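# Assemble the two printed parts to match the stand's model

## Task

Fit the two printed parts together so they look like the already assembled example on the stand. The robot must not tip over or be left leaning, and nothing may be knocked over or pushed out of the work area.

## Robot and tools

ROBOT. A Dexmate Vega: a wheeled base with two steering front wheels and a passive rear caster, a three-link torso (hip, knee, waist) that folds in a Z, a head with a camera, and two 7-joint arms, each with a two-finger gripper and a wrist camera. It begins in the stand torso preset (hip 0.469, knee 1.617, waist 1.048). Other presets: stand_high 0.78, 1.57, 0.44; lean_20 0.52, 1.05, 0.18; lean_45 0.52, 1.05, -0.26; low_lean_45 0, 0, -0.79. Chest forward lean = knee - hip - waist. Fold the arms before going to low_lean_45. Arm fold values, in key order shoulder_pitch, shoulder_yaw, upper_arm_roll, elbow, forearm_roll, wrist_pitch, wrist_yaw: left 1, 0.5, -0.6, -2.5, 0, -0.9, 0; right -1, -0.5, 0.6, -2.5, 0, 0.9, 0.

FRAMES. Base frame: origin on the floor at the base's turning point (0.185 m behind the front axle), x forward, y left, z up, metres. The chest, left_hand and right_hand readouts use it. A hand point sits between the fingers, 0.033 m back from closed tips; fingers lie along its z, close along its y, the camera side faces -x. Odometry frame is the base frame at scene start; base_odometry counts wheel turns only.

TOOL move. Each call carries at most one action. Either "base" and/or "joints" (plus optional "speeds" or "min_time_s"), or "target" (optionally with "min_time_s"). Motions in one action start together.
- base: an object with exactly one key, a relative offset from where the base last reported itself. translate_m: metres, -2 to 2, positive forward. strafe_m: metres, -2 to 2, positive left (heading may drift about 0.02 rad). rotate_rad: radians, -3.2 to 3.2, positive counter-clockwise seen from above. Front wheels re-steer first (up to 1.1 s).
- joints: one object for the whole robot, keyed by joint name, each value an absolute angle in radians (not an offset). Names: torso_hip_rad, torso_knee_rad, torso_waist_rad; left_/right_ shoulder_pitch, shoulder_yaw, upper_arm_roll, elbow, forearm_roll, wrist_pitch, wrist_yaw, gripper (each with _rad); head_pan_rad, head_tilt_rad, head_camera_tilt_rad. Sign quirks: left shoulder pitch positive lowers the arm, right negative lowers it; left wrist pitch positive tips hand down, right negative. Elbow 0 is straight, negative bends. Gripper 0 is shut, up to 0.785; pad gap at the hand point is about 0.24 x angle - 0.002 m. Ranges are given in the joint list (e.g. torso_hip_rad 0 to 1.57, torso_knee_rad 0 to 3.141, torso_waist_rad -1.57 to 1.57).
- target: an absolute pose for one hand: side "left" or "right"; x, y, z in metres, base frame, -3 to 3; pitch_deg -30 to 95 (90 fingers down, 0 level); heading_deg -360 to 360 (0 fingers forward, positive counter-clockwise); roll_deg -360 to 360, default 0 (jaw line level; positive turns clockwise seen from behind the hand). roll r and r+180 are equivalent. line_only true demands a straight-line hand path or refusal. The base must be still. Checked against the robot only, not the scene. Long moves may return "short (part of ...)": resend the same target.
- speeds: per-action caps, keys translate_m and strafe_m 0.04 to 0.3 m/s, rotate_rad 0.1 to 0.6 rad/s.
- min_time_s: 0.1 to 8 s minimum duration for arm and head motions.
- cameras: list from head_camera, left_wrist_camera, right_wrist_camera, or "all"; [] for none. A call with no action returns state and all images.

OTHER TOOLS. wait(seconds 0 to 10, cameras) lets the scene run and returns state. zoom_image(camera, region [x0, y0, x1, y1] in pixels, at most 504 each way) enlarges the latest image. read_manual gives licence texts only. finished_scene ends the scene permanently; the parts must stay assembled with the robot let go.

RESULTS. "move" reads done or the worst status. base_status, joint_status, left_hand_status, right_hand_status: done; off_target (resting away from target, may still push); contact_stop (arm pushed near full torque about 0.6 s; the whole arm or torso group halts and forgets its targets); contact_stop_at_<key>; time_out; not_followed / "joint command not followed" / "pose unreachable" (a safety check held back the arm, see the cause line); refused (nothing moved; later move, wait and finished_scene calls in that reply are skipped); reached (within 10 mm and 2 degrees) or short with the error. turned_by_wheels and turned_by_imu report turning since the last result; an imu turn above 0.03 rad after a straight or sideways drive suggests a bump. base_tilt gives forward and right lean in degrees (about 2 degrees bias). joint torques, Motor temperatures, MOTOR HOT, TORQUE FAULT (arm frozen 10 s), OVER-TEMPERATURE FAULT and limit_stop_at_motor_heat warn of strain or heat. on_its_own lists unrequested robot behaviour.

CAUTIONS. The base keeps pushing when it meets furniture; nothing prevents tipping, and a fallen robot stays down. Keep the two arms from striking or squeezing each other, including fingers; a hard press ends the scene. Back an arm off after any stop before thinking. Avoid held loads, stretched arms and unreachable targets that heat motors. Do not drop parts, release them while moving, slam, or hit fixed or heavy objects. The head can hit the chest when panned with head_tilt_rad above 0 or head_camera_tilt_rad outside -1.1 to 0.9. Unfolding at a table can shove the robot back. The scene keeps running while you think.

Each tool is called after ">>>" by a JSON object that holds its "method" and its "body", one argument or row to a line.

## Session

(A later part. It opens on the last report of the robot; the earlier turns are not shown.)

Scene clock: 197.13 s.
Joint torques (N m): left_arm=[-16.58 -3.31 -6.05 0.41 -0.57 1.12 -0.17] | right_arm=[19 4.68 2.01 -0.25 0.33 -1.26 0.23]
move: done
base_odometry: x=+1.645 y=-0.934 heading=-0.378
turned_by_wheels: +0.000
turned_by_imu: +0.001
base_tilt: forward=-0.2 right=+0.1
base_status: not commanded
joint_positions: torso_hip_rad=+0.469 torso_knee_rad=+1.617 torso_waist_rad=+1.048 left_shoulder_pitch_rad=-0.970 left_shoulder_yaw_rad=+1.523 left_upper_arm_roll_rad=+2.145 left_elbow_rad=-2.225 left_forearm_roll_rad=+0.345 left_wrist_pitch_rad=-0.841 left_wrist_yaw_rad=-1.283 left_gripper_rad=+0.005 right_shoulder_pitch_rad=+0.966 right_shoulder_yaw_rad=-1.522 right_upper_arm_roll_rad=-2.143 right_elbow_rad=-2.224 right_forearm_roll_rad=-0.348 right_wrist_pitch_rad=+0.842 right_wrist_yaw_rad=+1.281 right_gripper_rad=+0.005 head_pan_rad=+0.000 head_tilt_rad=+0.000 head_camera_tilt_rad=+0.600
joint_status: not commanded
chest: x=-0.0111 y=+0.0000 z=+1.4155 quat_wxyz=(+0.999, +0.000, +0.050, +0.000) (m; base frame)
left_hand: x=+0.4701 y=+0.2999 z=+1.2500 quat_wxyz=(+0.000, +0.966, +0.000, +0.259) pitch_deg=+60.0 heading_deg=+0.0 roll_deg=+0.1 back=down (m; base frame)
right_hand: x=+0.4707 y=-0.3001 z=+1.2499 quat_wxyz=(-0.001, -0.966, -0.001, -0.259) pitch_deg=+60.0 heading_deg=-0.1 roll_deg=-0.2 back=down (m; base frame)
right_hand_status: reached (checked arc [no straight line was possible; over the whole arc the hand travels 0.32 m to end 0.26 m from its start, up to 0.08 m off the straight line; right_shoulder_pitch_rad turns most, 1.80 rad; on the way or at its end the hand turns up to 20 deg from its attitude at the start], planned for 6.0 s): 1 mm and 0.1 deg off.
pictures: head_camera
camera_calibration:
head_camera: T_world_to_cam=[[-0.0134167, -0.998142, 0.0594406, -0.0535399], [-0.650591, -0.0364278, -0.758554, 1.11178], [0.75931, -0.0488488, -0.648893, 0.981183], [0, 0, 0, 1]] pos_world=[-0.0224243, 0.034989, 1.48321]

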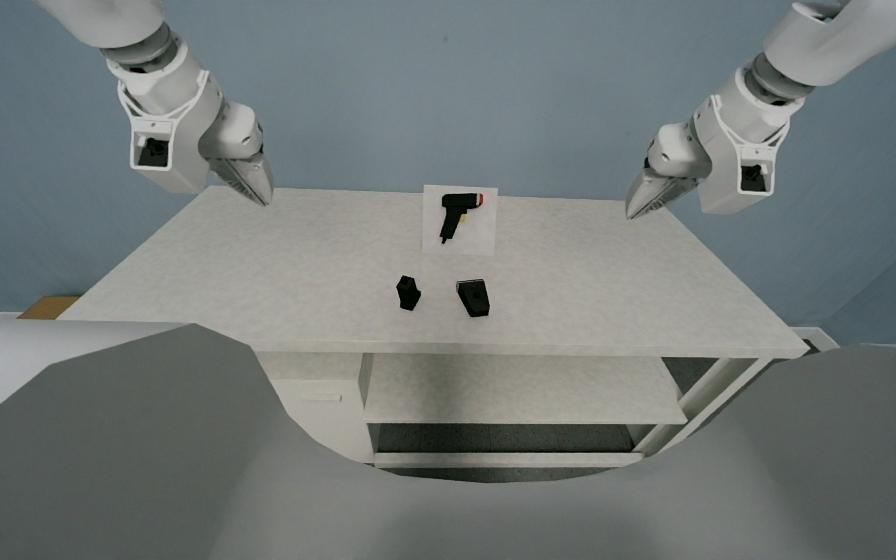

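>>> {"method": "move", "body": {
  "base": {"translate_m": 0.07},
  "joints": {"torso_waist_rad": 0.75, "head_camera_tilt_rad": 0.4},
  "speeds": {"translate_m": 0.05},
  "cameras": ["all"]
}}

Scene clock: 200.77 s.
Joint torques (N m): left_arm=[-16.43 -2.06 -6.23 0.5 -0.62 1.51 -0.27] | right_arm=[19.02 2.62 2.56 -1.61 0.68 -0.59 0.45]
move: done
base_odometry: x=+1.710 y=-0.959 heading=-0.377
turned_by_wheels: +0.000
turned_by_imu: +0.001
base_tilt: forward=-0.2 right=+0.2
base_status: done
joint_positions: torso_hip_rad=+0.469 torso_knee_rad=+1.617 torso_waist_rad=+0.750 left_shoulder_pitch_rad=-0.970 left_shoulder_yaw_rad=+1.523 left_upper_arm_roll_rad=+2.145 left_elbow_rad=-2.225 left_forearm_roll_rad=+0.345 left_wrist_pitch_rad=-0.841 left_wrist_yaw_rad=-1.283 left_gripper_rad=+0.005 right_shoulder_pitch_rad=+0.970 right_shoulder_yaw_rad=-1.523 right_upper_arm_roll_rad=-2.146 right_elbow_rad=-2.225 right_forearm_roll_rad=-0.346 right_wrist_pitch_rad=+0.841 right_wrist_yaw_rad=+1.282 right_gripper_rad=+0.005 head_pan_rad=+0.000 head_tilt_rad=+0.000 head_camera_tilt_rad=+0.400
joint_status: all done
chest: x=+0.1214 y=+0.0000 z=+1.3999 quat_wxyz=(+0.980, +0.000, +0.198, +0.000) (m; base frame)
left_hand: x=+0.5327 y=+0.2999 z=+1.1005 quat_wxyz=(+0.000, +0.994, +0.000, +0.113) pitch_deg=+77.1 heading_deg=+0.1 roll_deg=+0.1 back=down (m; base frame)
right_hand: x=+0.5328 y=-0.2999 z=+1.1004 quat_wxyz=(+0.000, -0.994, +0.000, -0.113) pitch_deg=+77.1 heading_deg=-0.1 roll_deg=-0.1 back=down (m; base frame)
pictures: head_camera, left_wrist_camera, right_wrist_camera
camera_calibration:
head_camera: T_world_to_cam=[[-0.00758307, -0.998137, 0.0605403, -0.0536063], [-0.72199, -0.036423, -0.690944, 1.11876], [0.691862, -0.048949, -0.720368, 0.975434], [0, 0, 0, 1]] pos_world=[0.132459, 0.0349885, 1.47892]
left_wrist_camera: T_world_to_cam=[[-0.0399176, 0.998987, 0.0207602, -0.307997], [0.937931, 0.030298, 0.345497, -0.831369], [0.344518, 0.0332631, -0.93819, 0.983063], [0, 0, 0, 1]] pos_world=[0.428789, 0.300174, 1.21593]
right_wrist_camera: T_world_to_cam=[[0.00446479, 0.999279, -0.0377004, 0.341871], [0.945231, 0.00808724, 0.326301, -0.8002], [0.326371, -0.0370924, -0.944514, 0.997835], [0, 0, 0, 1]] pos_world=[0.429184, -0.298141, 1.21646]

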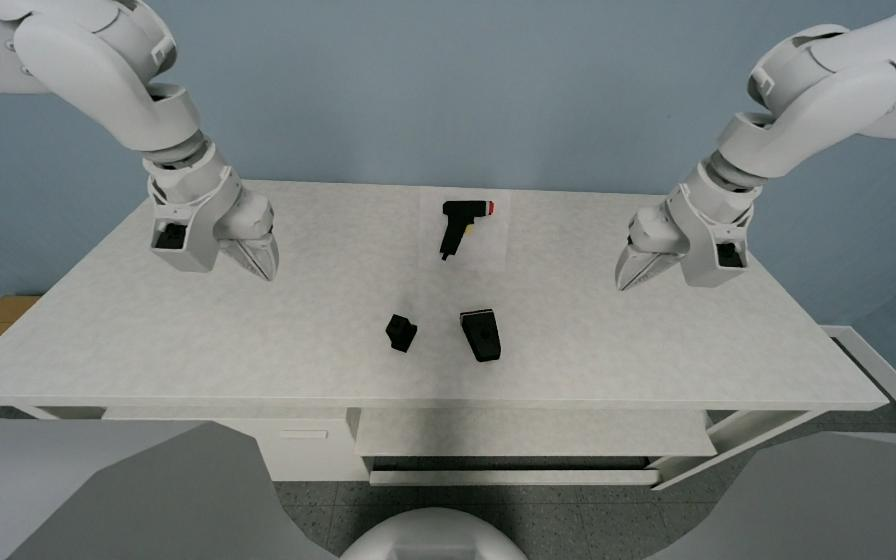

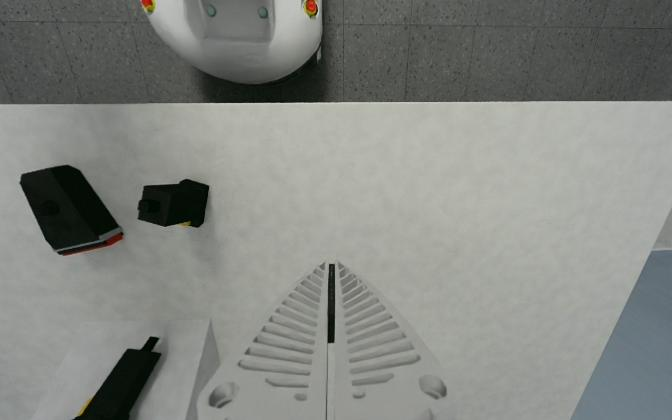

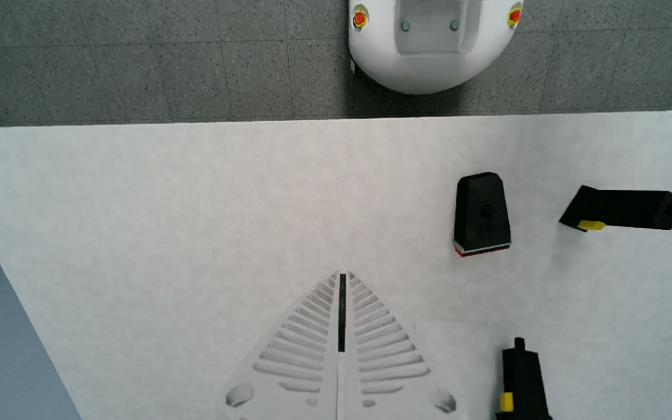

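>>> {"method": "move", "body": {
  "target": {"side": "right", "x": 0.67, "y": -0.09, "z": 1.0, "pitch_deg": 88, "heading_deg": 0},
  "cameras": ["right_wrist_camera"]
}}

Scene clock: 208.13 s.
Joint torques (N m): left_arm=[-17.12 -2.17 -6.51 -0.73 -0.67 0.56 -0.31] | right_arm=[19.36 1.16 5.2 3.06 0.63 0.38 -0.33]
move: done
base_odometry: x=+1.710 y=-0.959 heading=-0.377
turned_by_wheels: +0.000
turned_by_imu: +0.001
base_tilt: forward=-0.2 right=+0.0
base_status: not commanded
joint_positions: torso_hip_rad=+0.469 torso_knee_rad=+1.617 torso_waist_rad=+0.750 left_shoulder_pitch_rad=-0.970 left_shoulder_yaw_rad=+1.523 left_upper_arm_roll_rad=+2.145 left_elbow_rad=-2.225 left_forearm_roll_rad=+0.345 left_wrist_pitch_rad=-0.841 left_wrist_yaw_rad=-1.283 left_gripper_rad=+0.005 right_shoulder_pitch_rad=+0.544 right_shoulder_yaw_rad=-0.410 right_upper_arm_roll_rad=-2.031 right_elbow_rad=-1.211 right_forearm_roll_rad=-0.109 right_wrist_pitch_rad=+0.774 right_wrist_yaw_rad=+1.074 right_gripper_rad=+0.005 head_pan_rad=+0.000 head_tilt_rad=+0.000 head_camera_tilt_rad=+0.400
joint_status: not commanded
chest: x=+0.1214 y=+0.0000 z=+1.3999 quat_wxyz=(+0.980, +0.000, +0.198, +0.000) (m; base frame)
left_hand: x=+0.5327 y=+0.2999 z=+1.1005 quat_wxyz=(+0.000, +0.994, +0.000, +0.113) pitch_deg=+77.1 heading_deg=+0.1 roll_deg=+0.1 back=down (m; base frame)
right_hand: x=+0.6698 y=-0.0907 z=+1.0002 quat_wxyz=(+0.000, -1.000, +0.000, -0.018) pitch_deg=+88.0 heading_deg=+0.0 roll_deg=+0.0 (m; base frame)
right_hand_status: reached (straight line, planned for 4.3 s): 1 mm and 0.0 deg off.
pictures: right_wrist_camera
camera_calibration:
right_wrist_camera: T_world_to_cam=[[-0.0023059, 0.999271, -0.0381094, 0.133342], [0.989873, 0.00769002, 0.141746, -0.744013], [0.141936, -0.0373966, -0.989169, 1.03435], [0, 0, 0, 1]] pos_world=[0.589974, -0.088842, 1.13369]

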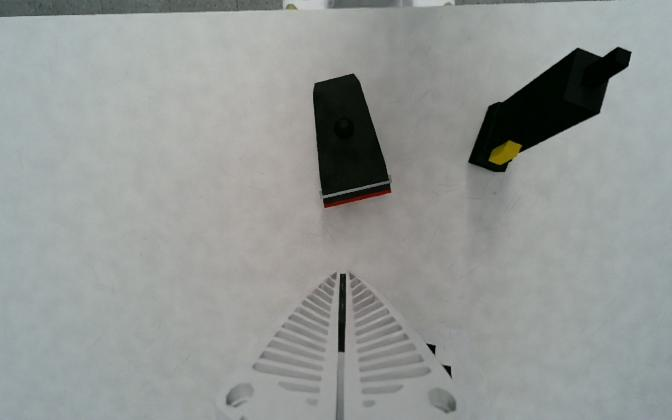

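>>> {"method": "zoom_image", "body": {
  "camera": "right_wrist_camera",
  "region": [290, 60, 420, 220]
}}

>>> {"method": "zoom_image", "body": {
  "camera": "right_wrist_camera",
  "region": [460, 40, 640, 190]
}}

>>> {"method": "zoom_image", "body": {
  "camera": "right_wrist_camera",
  "region": [310, 95, 380, 165]
}}

Scaled by 3.150 from the camera's 672x420 image, which has a finer 960x600 frame.

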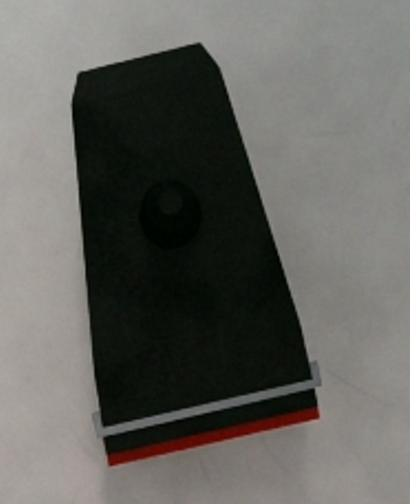

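Scaled by 2.800 from the camera's 672x420 image, which has a finer 960x600 frame.

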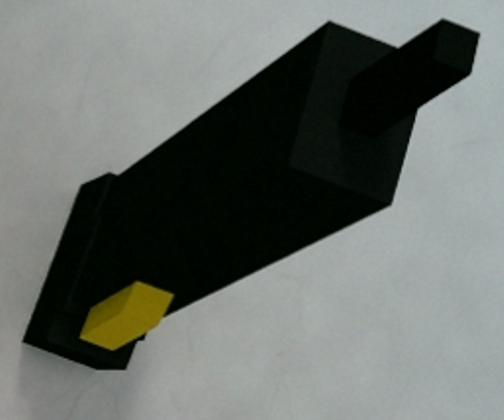

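Scaled by 7.200 from the camera's 672x420 image, which has a finer 960x600 frame.

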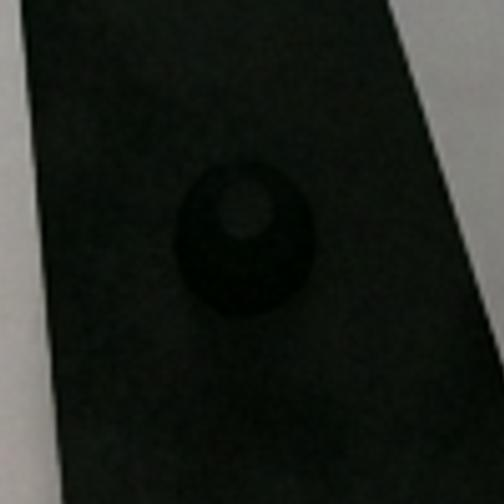

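>>> {"method": "move", "body": {
  "target": {"side": "right", "x": 0.54, "y": -0.28, "z": 1.02, "pitch_deg": 60, "heading_deg": 35},
  "cameras": []
}}

>>> {"method": "move", "body": {
  "target": {"side": "left", "x": 0.64, "y": 0.09, "z": 1.02, "pitch_deg": 86, "heading_deg": 0},
  "cameras": ["all"]
}}

Scene clock: 256.07 s.
Joint torques (N m): left_arm=[-17.08 -2.33 -6.27 -0.68 -0.7 -0.09 -0.47] | right_arm=[2.71 -12.59 5.9 -2.73 0.12 0.78 -0.39]
move: done
base_odometry: x=+1.710 y=-0.959 heading=-0.377
turned_by_wheels: +0.000
turned_by_imu: +0.001
base_tilt: forward=-0.2 right=+0.1
base_status: not commanded
joint_positions: torso_hip_rad=+0.469 torso_knee_rad=+1.617 torso_waist_rad=+0.750 left_shoulder_pitch_rad=-0.970 left_shoulder_yaw_rad=+1.523 left_upper_arm_roll_rad=+2.145 left_elbow_rad=-2.225 left_forearm_roll_rad=+0.345 left_wrist_pitch_rad=-0.841 left_wrist_yaw_rad=-1.283 left_gripper_rad=+0.005 right_shoulder_pitch_rad=-1.445 right_shoulder_yaw_rad=-1.204 right_upper_arm_roll_rad=+0.406 right_elbow_rad=-2.318 right_forearm_roll_rad=+1.308 right_wrist_pitch_rad=-1.363 right_wrist_yaw_rad=+0.081 right_gripper_rad=+0.005 head_pan_rad=+0.000 head_tilt_rad=+0.000 head_camera_tilt_rad=+0.400
joint_status: not commanded
chest: x=+0.1214 y=+0.0000 z=+1.3999 quat_wxyz=(+0.980, +0.000, +0.198, +0.000) (m; base frame)
left_hand: x=+0.5327 y=+0.2999 z=+1.1005 quat_wxyz=(+0.000, +0.994, +0.000, +0.113) pitch_deg=+77.1 heading_deg=+0.1 roll_deg=+0.1 back=down (m; base frame)
right_hand: x=+0.5413 y=-0.2793 z=+1.0202 quat_wxyz=(+0.248, -0.290, +0.921, +0.079) pitch_deg=+59.8 heading_deg=+35.1 roll_deg=+0.1 back=up (m; base frame)
right_hand_status: reached (checked arc [no straight line was possible; over the whole arc the hand travels 0.90 m to end 0.23 m from its start, up to 0.27 m off the straight line; right_upper_arm_roll_rad turns most, 2.44 rad; on the way or at its end the hand turns up to 148 deg from its attitude at the start], planned for 8.0 s): 2 mm and 0.2 deg off.
pictures: none
No camera images: "cameras" was empty.

Scene clock: 260.87 s.
Joint torques (N m): left_arm=[-19.69 -2.34 -11.37 3.23 -0.61 0.11 -0.01] | right_arm=[1.5 -11.67 4.66 -2.07 0.08 1.53 -0.42]
move: done
base_odometry: x=+1.710 y=-0.959 heading=-0.377
turned_by_wheels: +0.000
turned_by_imu: +0.001
base_tilt: forward=+0.0 right=+0.1
base_status: not commanded
joint_positions: torso_hip_rad=+0.469 torso_knee_rad=+1.617 torso_waist_rad=+0.750 left_shoulder_pitch_rad=-0.622 left_shoulder_yaw_rad=+0.543 left_upper_arm_roll_rad=+2.036 left_elbow_rad=-1.525 left_forearm_roll_rad=+0.112 left_wrist_pitch_rad=-0.598 left_wrist_yaw_rad=-1.113 left_gripper_rad=+0.005 right_shoulder_pitch_rad=-1.448 right_shoulder_yaw_rad=-1.205 right_upper_arm_roll_rad=+0.410 right_elbow_rad=-2.319 right_forearm_roll_rad=+1.310 right_wrist_pitch_rad=-1.366 right_wrist_yaw_rad=+0.080 right_gripper_rad=+0.005 head_pan_rad=+0.000 head_tilt_rad=+0.000 head_camera_tilt_rad=+0.400
joint_status: not commanded
chest: x=+0.1214 y=+0.0000 z=+1.3999 quat_wxyz=(+0.980, +0.000, +0.198, +0.000) (m; base frame)
left_hand: x=+0.6397 y=+0.0910 z=+1.0202 quat_wxyz=(+0.000, +0.999, +0.000, +0.035) pitch_deg=+86.0 heading_deg=+0.0 roll_deg=+0.0 (m; base frame)
left_hand_status: reached (straight line, planned for 3.5 s): 1 mm and 0.0 deg off.
right_hand: x=+0.5401 y=-0.2800 z=+1.0200 quat_wxyz=(+0.247, -0.290, +0.921, +0.078) pitch_deg=+60.0 heading_deg=+35.0 roll_deg=+0.0 back=up (m; base frame)
pictures: head_camera, left_wrist_camera, right_wrist_camera
camera_calibration:
head_camera: T_world_to_cam=[[-0.00758307, -0.998137, 0.0605403, -0.0536063], [-0.72199, -0.036423, -0.690944, 1.11876], [0.691862, -0.048949, -0.720368, 0.975434], [0, 0, 0, 1]] pos_world=[0.132459, 0.0349885, 1.47892]
left_wrist_camera: T_world_to_cam=[[-0.0370855, 0.998949, 0.0269244, -0.101472], [0.980042, 0.0310916, 0.196343, -0.77255], [0.1953, 0.0336685, -0.980166, 1.01615], [0, 0, 0, 1]] pos_world=[0.554915, 0.0911734, 1.15041]
right_wrist_camera: T_world_to_cam=[[0.590956, -0.806113, -0.0308637, -0.510356], [-0.744729, -0.530451, -0.404969, 0.726839], [0.310079, 0.262304, -0.91381, 0.981496], [0, 0, 0, 1]] pos_world=[0.538555, -0.283302, 1.1755]

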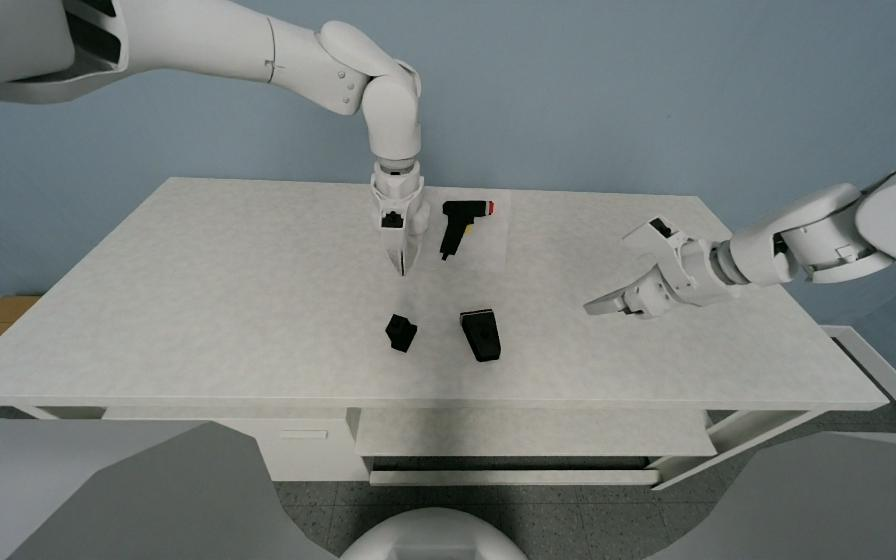

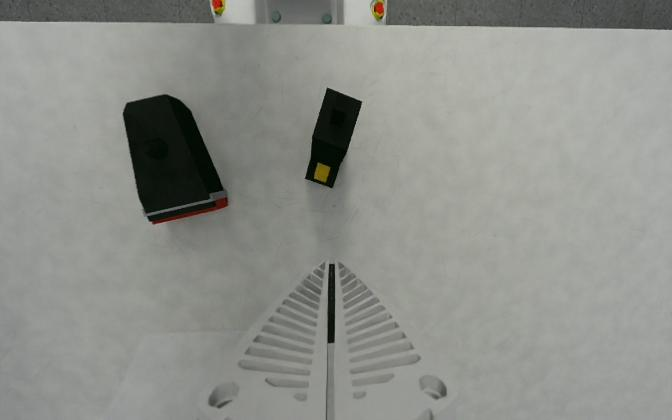

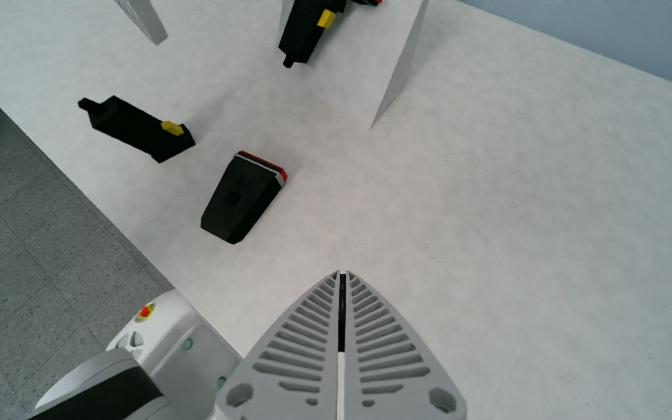

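>>> {"method": "zoom_image", "body": {
  "camera": "left_wrist_camera",
  "region": [285, 75, 385, 200]
}}

>>> {"method": "zoom_image", "body": {
  "camera": "left_wrist_camera",
  "region": [110, 85, 240, 230]
}}

>>> {"method": "zoom_image", "body": {
  "camera": "right_wrist_camera",
  "region": [60, 80, 300, 260]
}}

>>> {"method": "zoom_image", "body": {
  "camera": "right_wrist_camera",
  "region": [260, 0, 440, 130]
}}

>>> {"method": "zoom_image", "body": {
  "camera": "head_camera",
  "region": [420, 180, 520, 280]
}}

Scaled by 4.032 from the camera's 672x420 image, which has a finer 960x600 frame.

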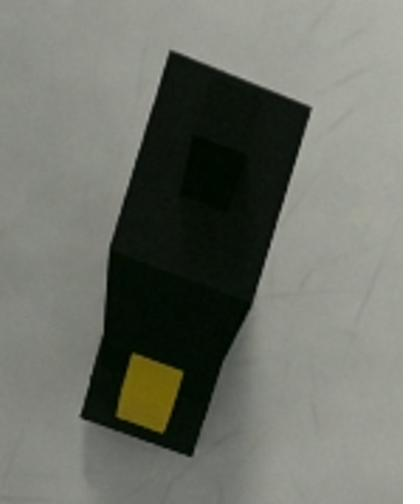

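Scaled by 3.476 from the camera's 672x420 image, which has a finer 960x600 frame.

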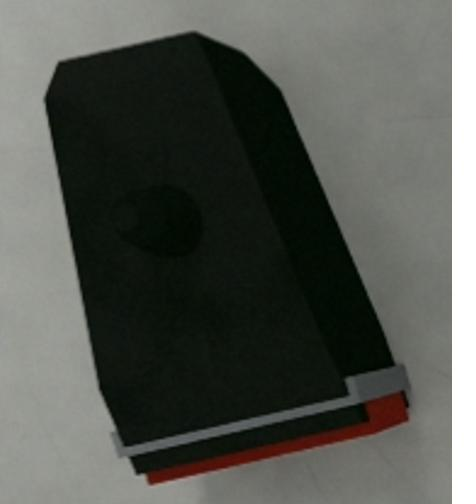

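Scaled by 2.100 from the camera's 672x420 image, which has a finer 960x600 frame.

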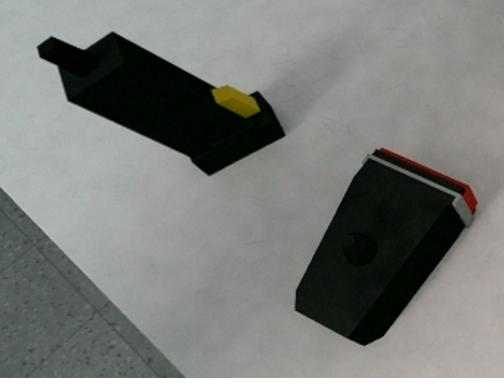

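Scaled by 2.800 from the camera's 672x420 image, which has a finer 960x600 frame.

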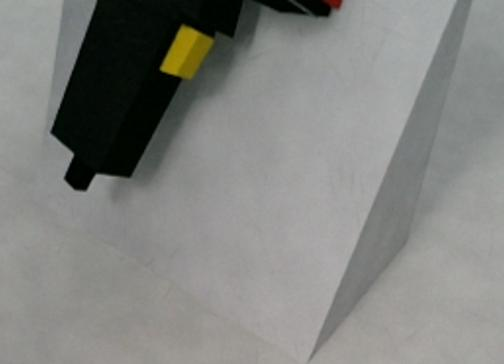

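Scaled by 5.040 from the camera's 896x560 image, which has a finer 960x600 frame.

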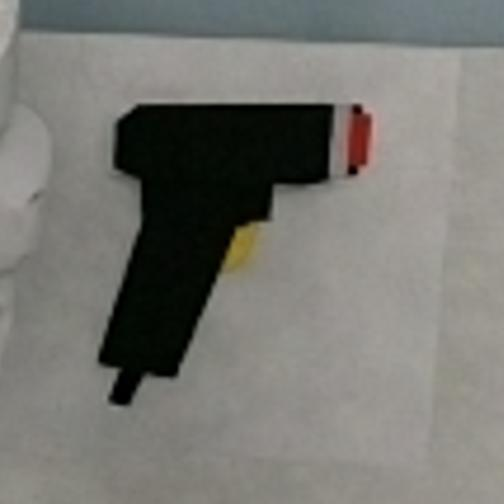

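>>> {"method": "zoom_image", "body": {
  "camera": "right_wrist_camera",
  "region": [70, 90, 210, 175]
}}

>>> {"method": "zoom_image", "body": {
  "camera": "right_wrist_camera",
  "region": [190, 140, 300, 250]
}}

>>> {"method": "zoom_image", "body": {
  "camera": "left_wrist_camera",
  "region": [295, 140, 355, 195]
}}

Scaled by 3.600 from the camera's 672x420 image, which has a finer 960x600 frame.

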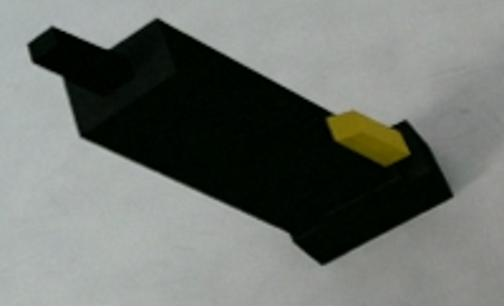

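Scaled by 4.582 from the camera's 672x420 image, which has a finer 960x600 frame.

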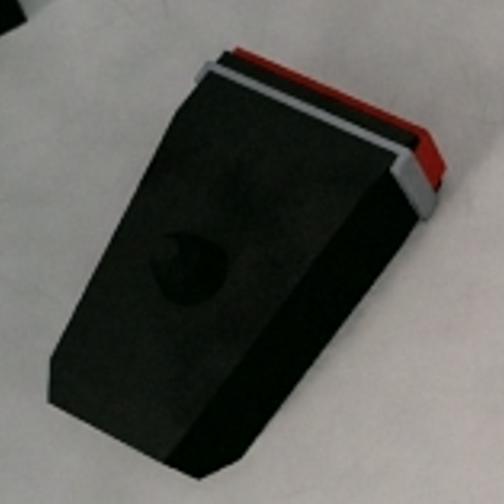

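Scaled by 8.400 from the camera's 672x420 image, which has a finer 960x600 frame.

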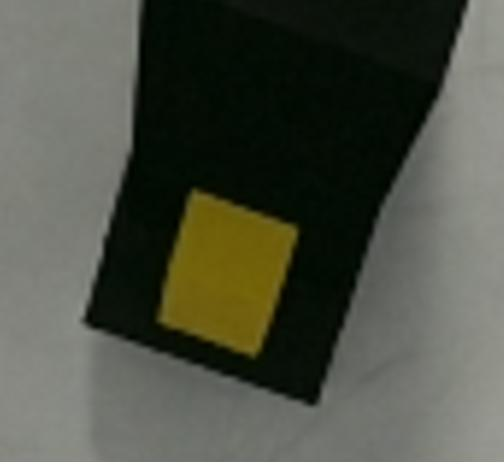

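>>> {"method": "move", "body": {
  "joints": {"left_gripper_rad": 0.36},
  "cameras": []
}}

>>> {"method": "move", "body": {
  "target": {"side": "left", "x": 0.502, "y": 0.099, "z": 1.06, "pitch_deg": 71.5, "heading_deg": -16.5, "roll_deg": 180},
  "cameras": ["left_wrist_camera", "right_wrist_camera"]
}}

Scene clock: 318.20 s.
Joint torques (N m): left_arm=[-20.48 -2.18 -11.86 2.86 -0.66 -0.3 0.08] | right_arm=[2.92 -12.88 5.17 -2.63 0.14 1.19 -0.2]
move: done
base_odometry: x=+1.710 y=-0.959 heading=-0.377
turned_by_wheels: +0.000
turned_by_imu: +0.000
base_tilt: forward=-0.1 right=+0.1
base_status: not commanded
joint_positions: torso_hip_rad=+0.469 torso_knee_rad=+1.617 torso_waist_rad=+0.750 left_shoulder_pitch_rad=-0.621 left_shoulder_yaw_rad=+0.540 left_upper_arm_roll_rad=+2.035 left_elbow_rad=-1.522 left_forearm_roll_rad=+0.111 left_wrist_pitch_rad=-0.599 left_wrist_yaw_rad=-1.113 left_gripper_rad=+0.360 right_shoulder_pitch_rad=-1.448 right_shoulder_yaw_rad=-1.205 right_upper_arm_roll_rad=+0.410 right_elbow_rad=-2.319 right_forearm_roll_rad=+1.310 right_wrist_pitch_rad=-1.366 right_wrist_yaw_rad=+0.080 right_gripper_rad=+0.005 head_pan_rad=+0.000 head_tilt_rad=+0.000 head_camera_tilt_rad=+0.400
joint_status: all done
chest: x=+0.1214 y=+0.0000 z=+1.3999 quat_wxyz=(+0.980, +0.000, +0.198, +0.000) (m; base frame)
left_hand: x=+0.6400 y=+0.0902 z=+1.0200 quat_wxyz=(+0.000, +0.999, +0.000, +0.035) pitch_deg=+86.0 heading_deg=+0.0 roll_deg=+0.0 (m; base frame)
right_hand: x=+0.5401 y=-0.2800 z=+1.0200 quat_wxyz=(+0.247, -0.290, +0.921, +0.078) pitch_deg=+60.0 heading_deg=+35.0 roll_deg=+0.0 back=up (m; base frame)
pictures: none
No camera images: "cameras" was empty.

Scene clock: 322.90 s.
Joint torques (N m): left_arm=[-20.43 0.19 -4.96 -0.35 0.35 0.52 -0.46] | right_arm=[2.51 -12.96 5.29 -3.16 0.09 0.66 -0.49]
move: done
base_odometry: x=+1.710 y=-0.959 heading=-0.377
turned_by_wheels: +0.000
turned_by_imu: +0.001
base_tilt: forward=-0.2 right=+0.1
base_status: not commanded
joint_positions: torso_hip_rad=+0.469 torso_knee_rad=+1.617 torso_waist_rad=+0.750 left_shoulder_pitch_rad=-0.812 left_shoulder_yaw_rad=+1.010 left_upper_arm_roll_rad=+2.136 left_elbow_rad=-2.514 left_forearm_roll_rad=+0.483 left_wrist_pitch_rad=-0.272 left_wrist_yaw_rad=-1.146 left_gripper_rad=+0.360 right_shoulder_pitch_rad=-1.448 right_shoulder_yaw_rad=-1.205 right_upper_arm_roll_rad=+0.410 right_elbow_rad=-2.319 right_forearm_roll_rad=+1.310 right_wrist_pitch_rad=-1.366 right_wrist_yaw_rad=+0.080 right_gripper_rad=+0.005 head_pan_rad=+0.000 head_tilt_rad=+0.000 head_camera_tilt_rad=+0.400
joint_status: not commanded
chest: x=+0.1214 y=+0.0000 z=+1.3999 quat_wxyz=(+0.980, +0.000, +0.198, +0.000) (m; base frame)
left_hand: x=+0.5026 y=+0.0990 z=+1.0598 quat_wxyz=(+0.023, +0.977, -0.141, +0.158) pitch_deg=+71.6 heading_deg=-16.4 roll_deg=+0.0 back=down (m; base frame)
left_hand_status: reached (straight line, planned for 3.5 s): 1 mm and 0.1 deg off.
right_hand: x=+0.5401 y=-0.2800 z=+1.0200 quat_wxyz=(+0.247, -0.290, +0.921, +0.078) pitch_deg=+60.0 heading_deg=+35.0 roll_deg=+0.0 back=up (m; base frame)
pictures: left_wrist_camera, right_wrist_camera
camera_calibration:
left_wrist_camera: T_world_to_cam=[[0.242149, 0.970101, 0.0163743, -0.241905], [0.872457, -0.225097, 0.433763, -0.818326], [0.424479, -0.0907493, -0.900878, 0.894528], [0, 0, 0, 1]] pos_world=[0.392823, 0.131647, 1.16478]
right_wrist_camera: T_world_to_cam=[[0.590956, -0.806113, -0.0308637, -0.510356], [-0.744729, -0.530451, -0.404969, 0.726839], [0.310079, 0.262304, -0.91381, 0.981496], [0, 0, 0, 1]] pos_world=[0.538555, -0.283302, 1.1755]

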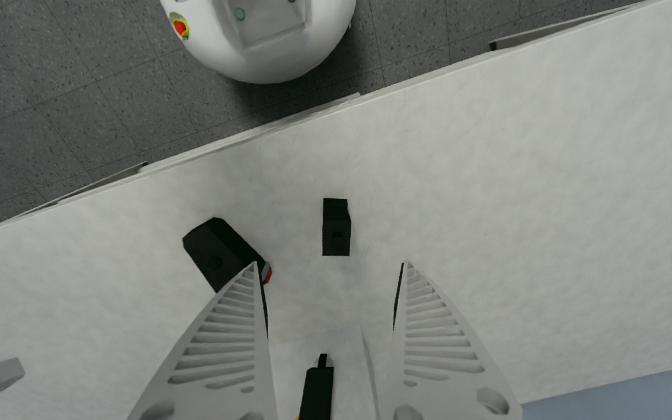

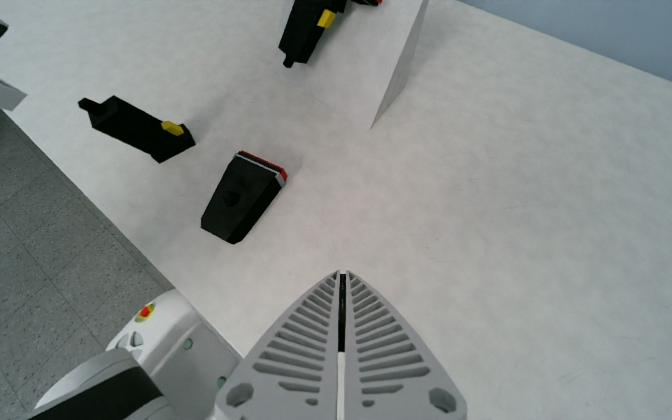

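>>> {"method": "zoom_image", "body": {
  "camera": "left_wrist_camera",
  "region": [290, 180, 380, 270]
}}

>>> {"method": "zoom_image", "body": {
  "camera": "left_wrist_camera",
  "region": [230, 180, 440, 420]
}}

Scaled by 5.600 from the camera's 672x420 image, which has a finer 960x600 frame.

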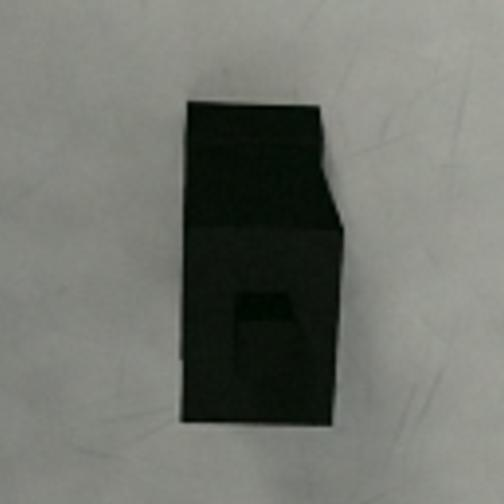

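Scaled by 2.100 from the camera's 672x420 image, which has a finer 960x600 frame.

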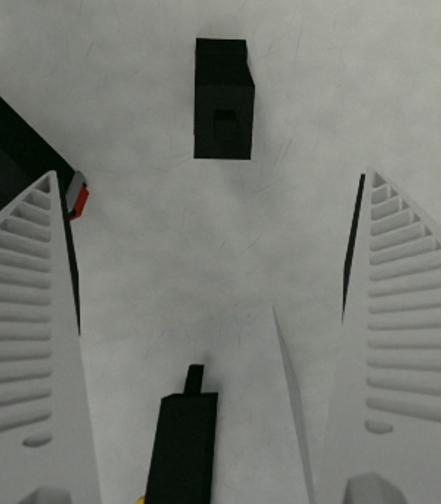

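>>> {"method": "move", "body": {
  "target": {"side": "left", "x": 0.540, "y": 0.0925, "z": 0.930, "pitch_deg": 71.5, "heading_deg": -16.5, "roll_deg": 180, "line_only": true},
  "cameras": ["left_wrist_camera", "right_wrist_camera"]
}}

Scene clock: 345.50 s.
Joint torques (N m): left_arm=[-13.15 -3.01 -5.44 0.6 0.24 0.62 0.22] | right_arm=[1.97 -11.92 5.46 -2.64 0.1 1.18 0]
move: done
base_odometry: x=+1.710 y=-0.959 heading=-0.377
turned_by_wheels: +0.000
turned_by_imu: +0.001
base_tilt: forward=-0.1 right=+0.1
base_status: not commanded
joint_positions: torso_hip_rad=+0.469 torso_knee_rad=+1.617 torso_waist_rad=+0.750 left_shoulder_pitch_rad=-0.531 left_shoulder_yaw_rad=+0.841 left_upper_arm_roll_rad=+2.224 left_elbow_rad=-2.257 left_forearm_roll_rad=+0.777 left_wrist_pitch_rad=-0.181 left_wrist_yaw_rad=-0.982 left_gripper_rad=+0.360 right_shoulder_pitch_rad=-1.448 right_shoulder_yaw_rad=-1.205 right_upper_arm_roll_rad=+0.410 right_elbow_rad=-2.319 right_forearm_roll_rad=+1.310 right_wrist_pitch_rad=-1.366 right_wrist_yaw_rad=+0.080 right_gripper_rad=+0.005 head_pan_rad=+0.000 head_tilt_rad=+0.000 head_camera_tilt_rad=+0.400
joint_status: not commanded
chest: x=+0.1214 y=+0.0000 z=+1.3999 quat_wxyz=(+0.980, +0.000, +0.198, +0.000) (m; base frame)
left_hand: x=+0.5398 y=+0.0925 z=+0.9318 quat_wxyz=(+0.023, +0.977, -0.141, +0.159) pitch_deg=+71.5 heading_deg=-16.5 roll_deg=+0.0 back=down (m; base frame)
left_hand_status: reached (straight line, planned for 1.3 s): 2 mm and 0.0 deg off.
right_hand: x=+0.5401 y=-0.2800 z=+1.0200 quat_wxyz=(+0.247, -0.290, +0.921, +0.078) pitch_deg=+60.0 heading_deg=+35.0 roll_deg=+0.0 back=up (m; base frame)
pictures: left_wrist_camera, right_wrist_camera
camera_calibration:
left_wrist_camera: T_world_to_cam=[[0.242701, 0.969966, 0.0161992, -0.242597], [0.871768, -0.225395, 0.434992, -0.797422], [0.425578, -0.091451, -0.900289, 0.761842], [0, 0, 0, 1]] pos_world=[0.429822, 0.125247, 1.03668]
right_wrist_camera: T_world_to_cam=[[0.590956, -0.806113, -0.0308637, -0.510356], [-0.744729, -0.530451, -0.404969, 0.726839], [0.310079, 0.262304, -0.91381, 0.981496], [0, 0, 0, 1]] pos_world=[0.538555, -0.283302, 1.1755]

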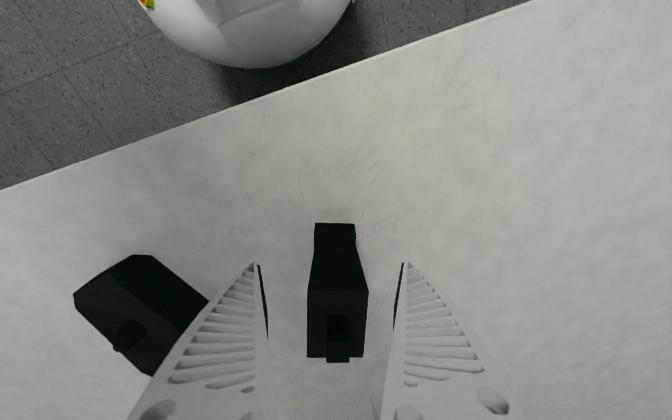

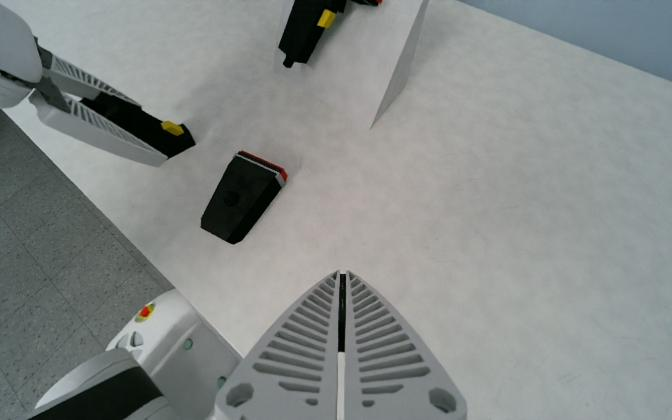

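>>> {"method": "zoom_image", "body": {
  "camera": "left_wrist_camera",
  "region": [230, 210, 440, 385]
}}

>>> {"method": "zoom_image", "body": {
  "camera": "right_wrist_camera",
  "region": [0, 50, 220, 190]
}}

Scaled by 2.400 from the camera's 672x420 image, which has a finer 960x600 frame.

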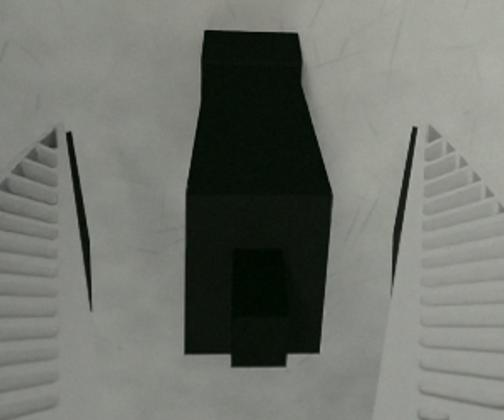

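Scaled by 2.291 from the camera's 672x420 image, which has a finer 960x600 frame.

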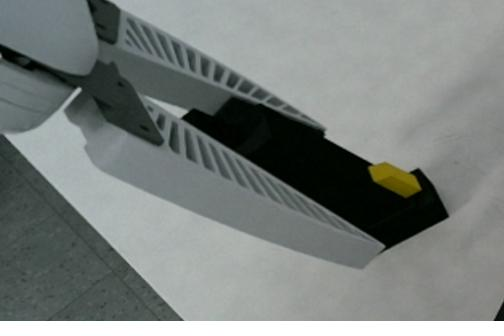

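>>> {"method": "move", "body": {
  "target": {"side": "left", "x": 0.5405, "y": 0.0962, "z": 0.929, "pitch_deg": 71.5, "heading_deg": -16.5, "roll_deg": 180, "line_only": true},
  "cameras": []
}}

>>> {"method": "move", "body": {
  "joints": {"left_gripper_rad": 0.09},
  "cameras": ["left_wrist_camera", "right_wrist_camera"]
}}

Scene clock: 350.73 s.
Joint torques (N m): left_arm=[-22.21 1.08 -5.27 -0.97 0.28 0.28 0.35] | right_arm=[2.47 -13.35 5.15 -2.63 0.05 0.73 -0.22]
move: done
base_odometry: x=+1.710 y=-0.959 heading=-0.377
turned_by_wheels: +0.000
turned_by_imu: +0.000
base_tilt: forward=+0.0 right=+0.2
base_status: not commanded
joint_positions: torso_hip_rad=+0.469 torso_knee_rad=+1.617 torso_waist_rad=+0.750 left_shoulder_pitch_rad=-0.529 left_shoulder_yaw_rad=+0.847 left_upper_arm_roll_rad=+2.229 left_elbow_rad=-2.253 left_forearm_roll_rad=+0.787 left_wrist_pitch_rad=-0.185 left_wrist_yaw_rad=-0.974 left_gripper_rad=+0.360 right_shoulder_pitch_rad=-1.448 right_shoulder_yaw_rad=-1.205 right_upper_arm_roll_rad=+0.410 right_elbow_rad=-2.319 right_forearm_roll_rad=+1.310 right_wrist_pitch_rad=-1.366 right_wrist_yaw_rad=+0.080 right_gripper_rad=+0.005 head_pan_rad=+0.000 head_tilt_rad=+0.000 head_camera_tilt_rad=+0.400
joint_status: not commanded
chest: x=+0.1214 y=+0.0000 z=+1.3999 quat_wxyz=(+0.980, +0.000, +0.198, +0.000) (m; base frame)
left_hand: x=+0.5403 y=+0.0953 z=+0.9293 quat_wxyz=(+0.023, +0.977, -0.142, +0.159) pitch_deg=+71.5 heading_deg=-16.5 roll_deg=+0.0 back=down (m; base frame)
left_hand_status: reached (straight line, planned for 0.2 s): 1 mm and 0.0 deg off.
right_hand: x=+0.5401 y=-0.2800 z=+1.0200 quat_wxyz=(+0.247, -0.290, +0.921, +0.078) pitch_deg=+60.0 heading_deg=+35.0 roll_deg=+0.0 back=up (m; base frame)
pictures: none
No camera images: "cameras" was empty.

Scene clock: 351.53 s.
Joint torques (N m): left_arm=[-21.23 1.3 -5.55 -0.42 0.35 0.32 0.19] | right_arm=[2.91 -11.66 5.58 -3.42 0.17 1.56 -0.23]
move: done
base_odometry: x=+1.710 y=-0.959 heading=-0.377
turned_by_wheels: +0.000
turned_by_imu: +0.000
base_tilt: forward=-0.2 right=+0.1
base_status: not commanded
joint_positions: torso_hip_rad=+0.469 torso_knee_rad=+1.617 torso_waist_rad=+0.750 left_shoulder_pitch_rad=-0.530 left_shoulder_yaw_rad=+0.849 left_upper_arm_roll_rad=+2.230 left_elbow_rad=-2.253 left_forearm_roll_rad=+0.788 left_wrist_pitch_rad=-0.186 left_wrist_yaw_rad=-0.973 left_gripper_rad=+0.090 right_shoulder_pitch_rad=-1.448 right_shoulder_yaw_rad=-1.205 right_upper_arm_roll_rad=+0.410 right_elbow_rad=-2.319 right_forearm_roll_rad=+1.310 right_wrist_pitch_rad=-1.366 right_wrist_yaw_rad=+0.080 right_gripper_rad=+0.005 head_pan_rad=+0.000 head_tilt_rad=+0.000 head_camera_tilt_rad=+0.400
joint_status: all done
chest: x=+0.1214 y=+0.0000 z=+1.3999 quat_wxyz=(+0.980, +0.000, +0.198, +0.000) (m; base frame)
left_hand: x=+0.5404 y=+0.0960 z=+0.9290 quat_wxyz=(+0.023, +0.977, -0.142, +0.159) pitch_deg=+71.5 heading_deg=-16.5 roll_deg=+0.0 back=down (m; base frame)
right_hand: x=+0.5401 y=-0.2800 z=+1.0200 quat_wxyz=(+0.247, -0.290, +0.921, +0.078) pitch_deg=+60.0 heading_deg=+35.0 roll_deg=+0.0 back=up (m; base frame)
pictures: left_wrist_camera, right_wrist_camera
camera_calibration:
left_wrist_camera: T_world_to_cam=[[0.243212, 0.969836, 0.0162873, -0.246508], [0.871729, -0.225911, 0.434802, -0.795724], [0.425366, -0.0915511, -0.900379, 0.75955], [0, 0, 0, 1]] pos_world=[0.430522, 0.128848, 1.03388]
right_wrist_camera: T_world_to_cam=[[0.590956, -0.806113, -0.0308637, -0.510356], [-0.744729, -0.530451, -0.404969, 0.726839], [0.310079, 0.262304, -0.91381, 0.981496], [0, 0, 0, 1]] pos_world=[0.538555, -0.283302, 1.1755]

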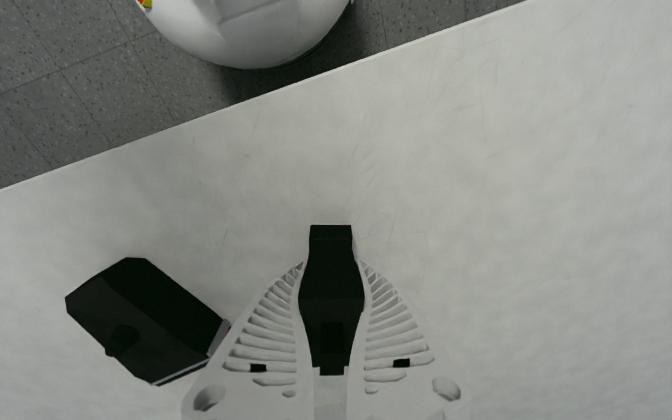

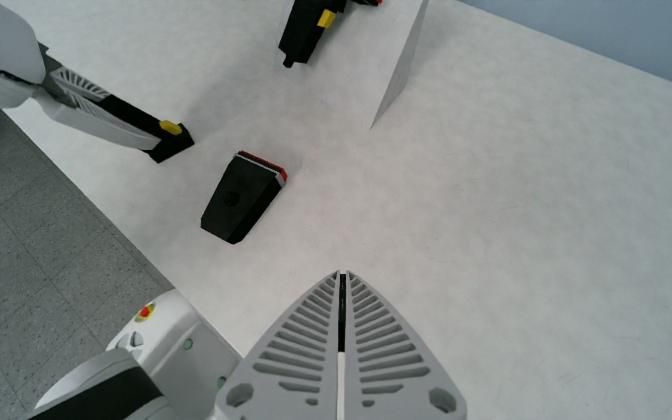

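>>> {"method": "move", "body": {
  "joints": {"left_gripper_rad": 0.06},
  "cameras": []
}}

>>> {"method": "move", "body": {
  "target": {"side": "left", "x": 0.5404, "y": 0.0960, "z": 1.03, "pitch_deg": 71.5, "heading_deg": -16.5, "roll_deg": 180, "line_only": true},
  "cameras": ["left_wrist_camera", "right_wrist_camera"]
}}

Scene clock: 389.23 s.
Joint torques (N m): left_arm=[-22.79 2.47 -5.96 -0.13 0.05 -0.22 0.14] | right_arm=[2.51 -12.21 5.33 -2.47 0.03 0.97 -0.5]
move: done
base_odometry: x=+1.710 y=-0.959 heading=-0.377
turned_by_wheels: +0.000
turned_by_imu: +0.000
base_tilt: forward=-0.1 right=+0.1
base_status: not commanded
joint_positions: torso_hip_rad=+0.469 torso_knee_rad=+1.617 torso_waist_rad=+0.750 left_shoulder_pitch_rad=-0.530 left_shoulder_yaw_rad=+0.849 left_upper_arm_roll_rad=+2.230 left_elbow_rad=-2.253 left_forearm_roll_rad=+0.789 left_wrist_pitch_rad=-0.187 left_wrist_yaw_rad=-0.973 left_gripper_rad=+0.060 right_shoulder_pitch_rad=-1.448 right_shoulder_yaw_rad=-1.205 right_upper_arm_roll_rad=+0.410 right_elbow_rad=-2.319 right_forearm_roll_rad=+1.310 right_wrist_pitch_rad=-1.366 right_wrist_yaw_rad=+0.080 right_gripper_rad=+0.005 head_pan_rad=+0.000 head_tilt_rad=+0.000 head_camera_tilt_rad=+0.400
joint_status: all done
chest: x=+0.1214 y=+0.0000 z=+1.3999 quat_wxyz=(+0.980, +0.000, +0.198, +0.000) (m; base frame)
left_hand: x=+0.5404 y=+0.0961 z=+0.9290 quat_wxyz=(+0.023, +0.977, -0.142, +0.159) pitch_deg=+71.5 heading_deg=-16.5 roll_deg=+0.0 back=down (m; base frame)
right_hand: x=+0.5401 y=-0.2800 z=+1.0200 quat_wxyz=(+0.247, -0.290, +0.921, +0.078) pitch_deg=+60.0 heading_deg=+35.0 roll_deg=+0.0 back=up (m; base frame)
pictures: none
No camera images: "cameras" was empty.

Scene clock: 391.50 s.
Joint torques (N m): left_arm=[-21.65 0.88 -11.18 -0.41 -0.24 -0.06 -0.36] | right_arm=[3.03 -11.48 5.68 -3.32 0.03 0.31 -0.15]
move: done
base_odometry: x=+1.710 y=-0.959 heading=-0.377
turned_by_wheels: +0.000
turned_by_imu: +0.000
base_tilt: forward=-0.3 right=+0.0
base_status: not commanded
joint_positions: torso_hip_rad=+0.469 torso_knee_rad=+1.617 torso_waist_rad=+0.750 left_shoulder_pitch_rad=-0.740 left_shoulder_yaw_rad=+0.930 left_upper_arm_roll_rad=+2.147 left_elbow_rad=-2.356 left_forearm_roll_rad=+0.556 left_wrist_pitch_rad=-0.306 left_wrist_yaw_rad=-1.061 left_gripper_rad=+0.060 right_shoulder_pitch_rad=-1.448 right_shoulder_yaw_rad=-1.205 right_upper_arm_roll_rad=+0.410 right_elbow_rad=-2.319 right_forearm_roll_rad=+1.310 right_wrist_pitch_rad=-1.366 right_wrist_yaw_rad=+0.080 right_gripper_rad=+0.005 head_pan_rad=+0.000 head_tilt_rad=+0.000 head_camera_tilt_rad=+0.400
joint_status: not commanded
chest: x=+0.1214 y=+0.0000 z=+1.3999 quat_wxyz=(+0.980, +0.000, +0.198, +0.000) (m; base frame)
left_hand: x=+0.5404 y=+0.0961 z=+1.0283 quat_wxyz=(+0.023, +0.977, -0.141, +0.159) pitch_deg=+71.5 heading_deg=-16.5 roll_deg=+0.0 back=down (m; base frame)
left_hand_status: reached (straight line, planned for 1.1 s): 2 mm and 0.0 deg off.
right_hand: x=+0.5401 y=-0.2800 z=+1.0200 quat_wxyz=(+0.247, -0.290, +0.921, +0.078) pitch_deg=+60.0 heading_deg=+35.0 roll_deg=+0.0 back=up (m; base frame)
pictures: left_wrist_camera, right_wrist_camera
camera_calibration:
left_wrist_camera: T_world_to_cam=[[0.24282, 0.969933, 0.0163616, -0.248053], [0.871929, -0.225615, 0.434554, -0.838743], [0.42518, -0.0912521, -0.900497, 0.849134], [0, 0, 0, 1]] pos_world=[0.430522, 0.128847, 1.13318]
right_wrist_camera: T_world_to_cam=[[0.590956, -0.806113, -0.0308637, -0.510356], [-0.744729, -0.530451, -0.404969, 0.726839], [0.310079, 0.262304, -0.91381, 0.981496], [0, 0, 0, 1]] pos_world=[0.538555, -0.283302, 1.1755]

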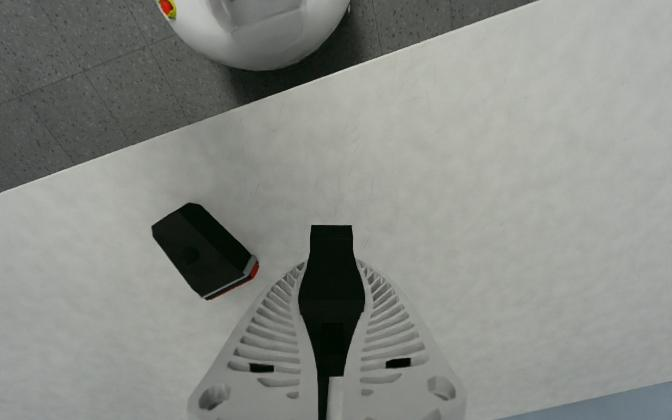

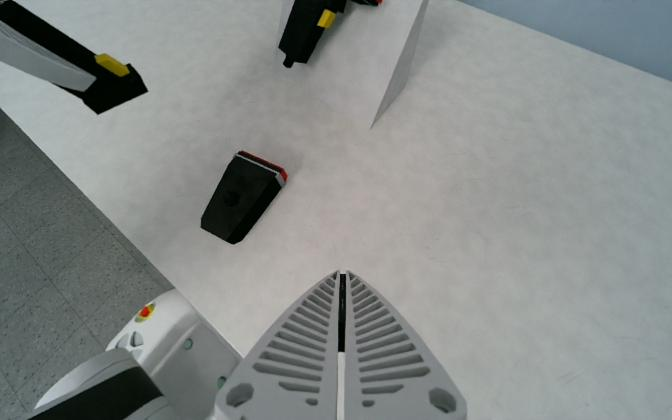

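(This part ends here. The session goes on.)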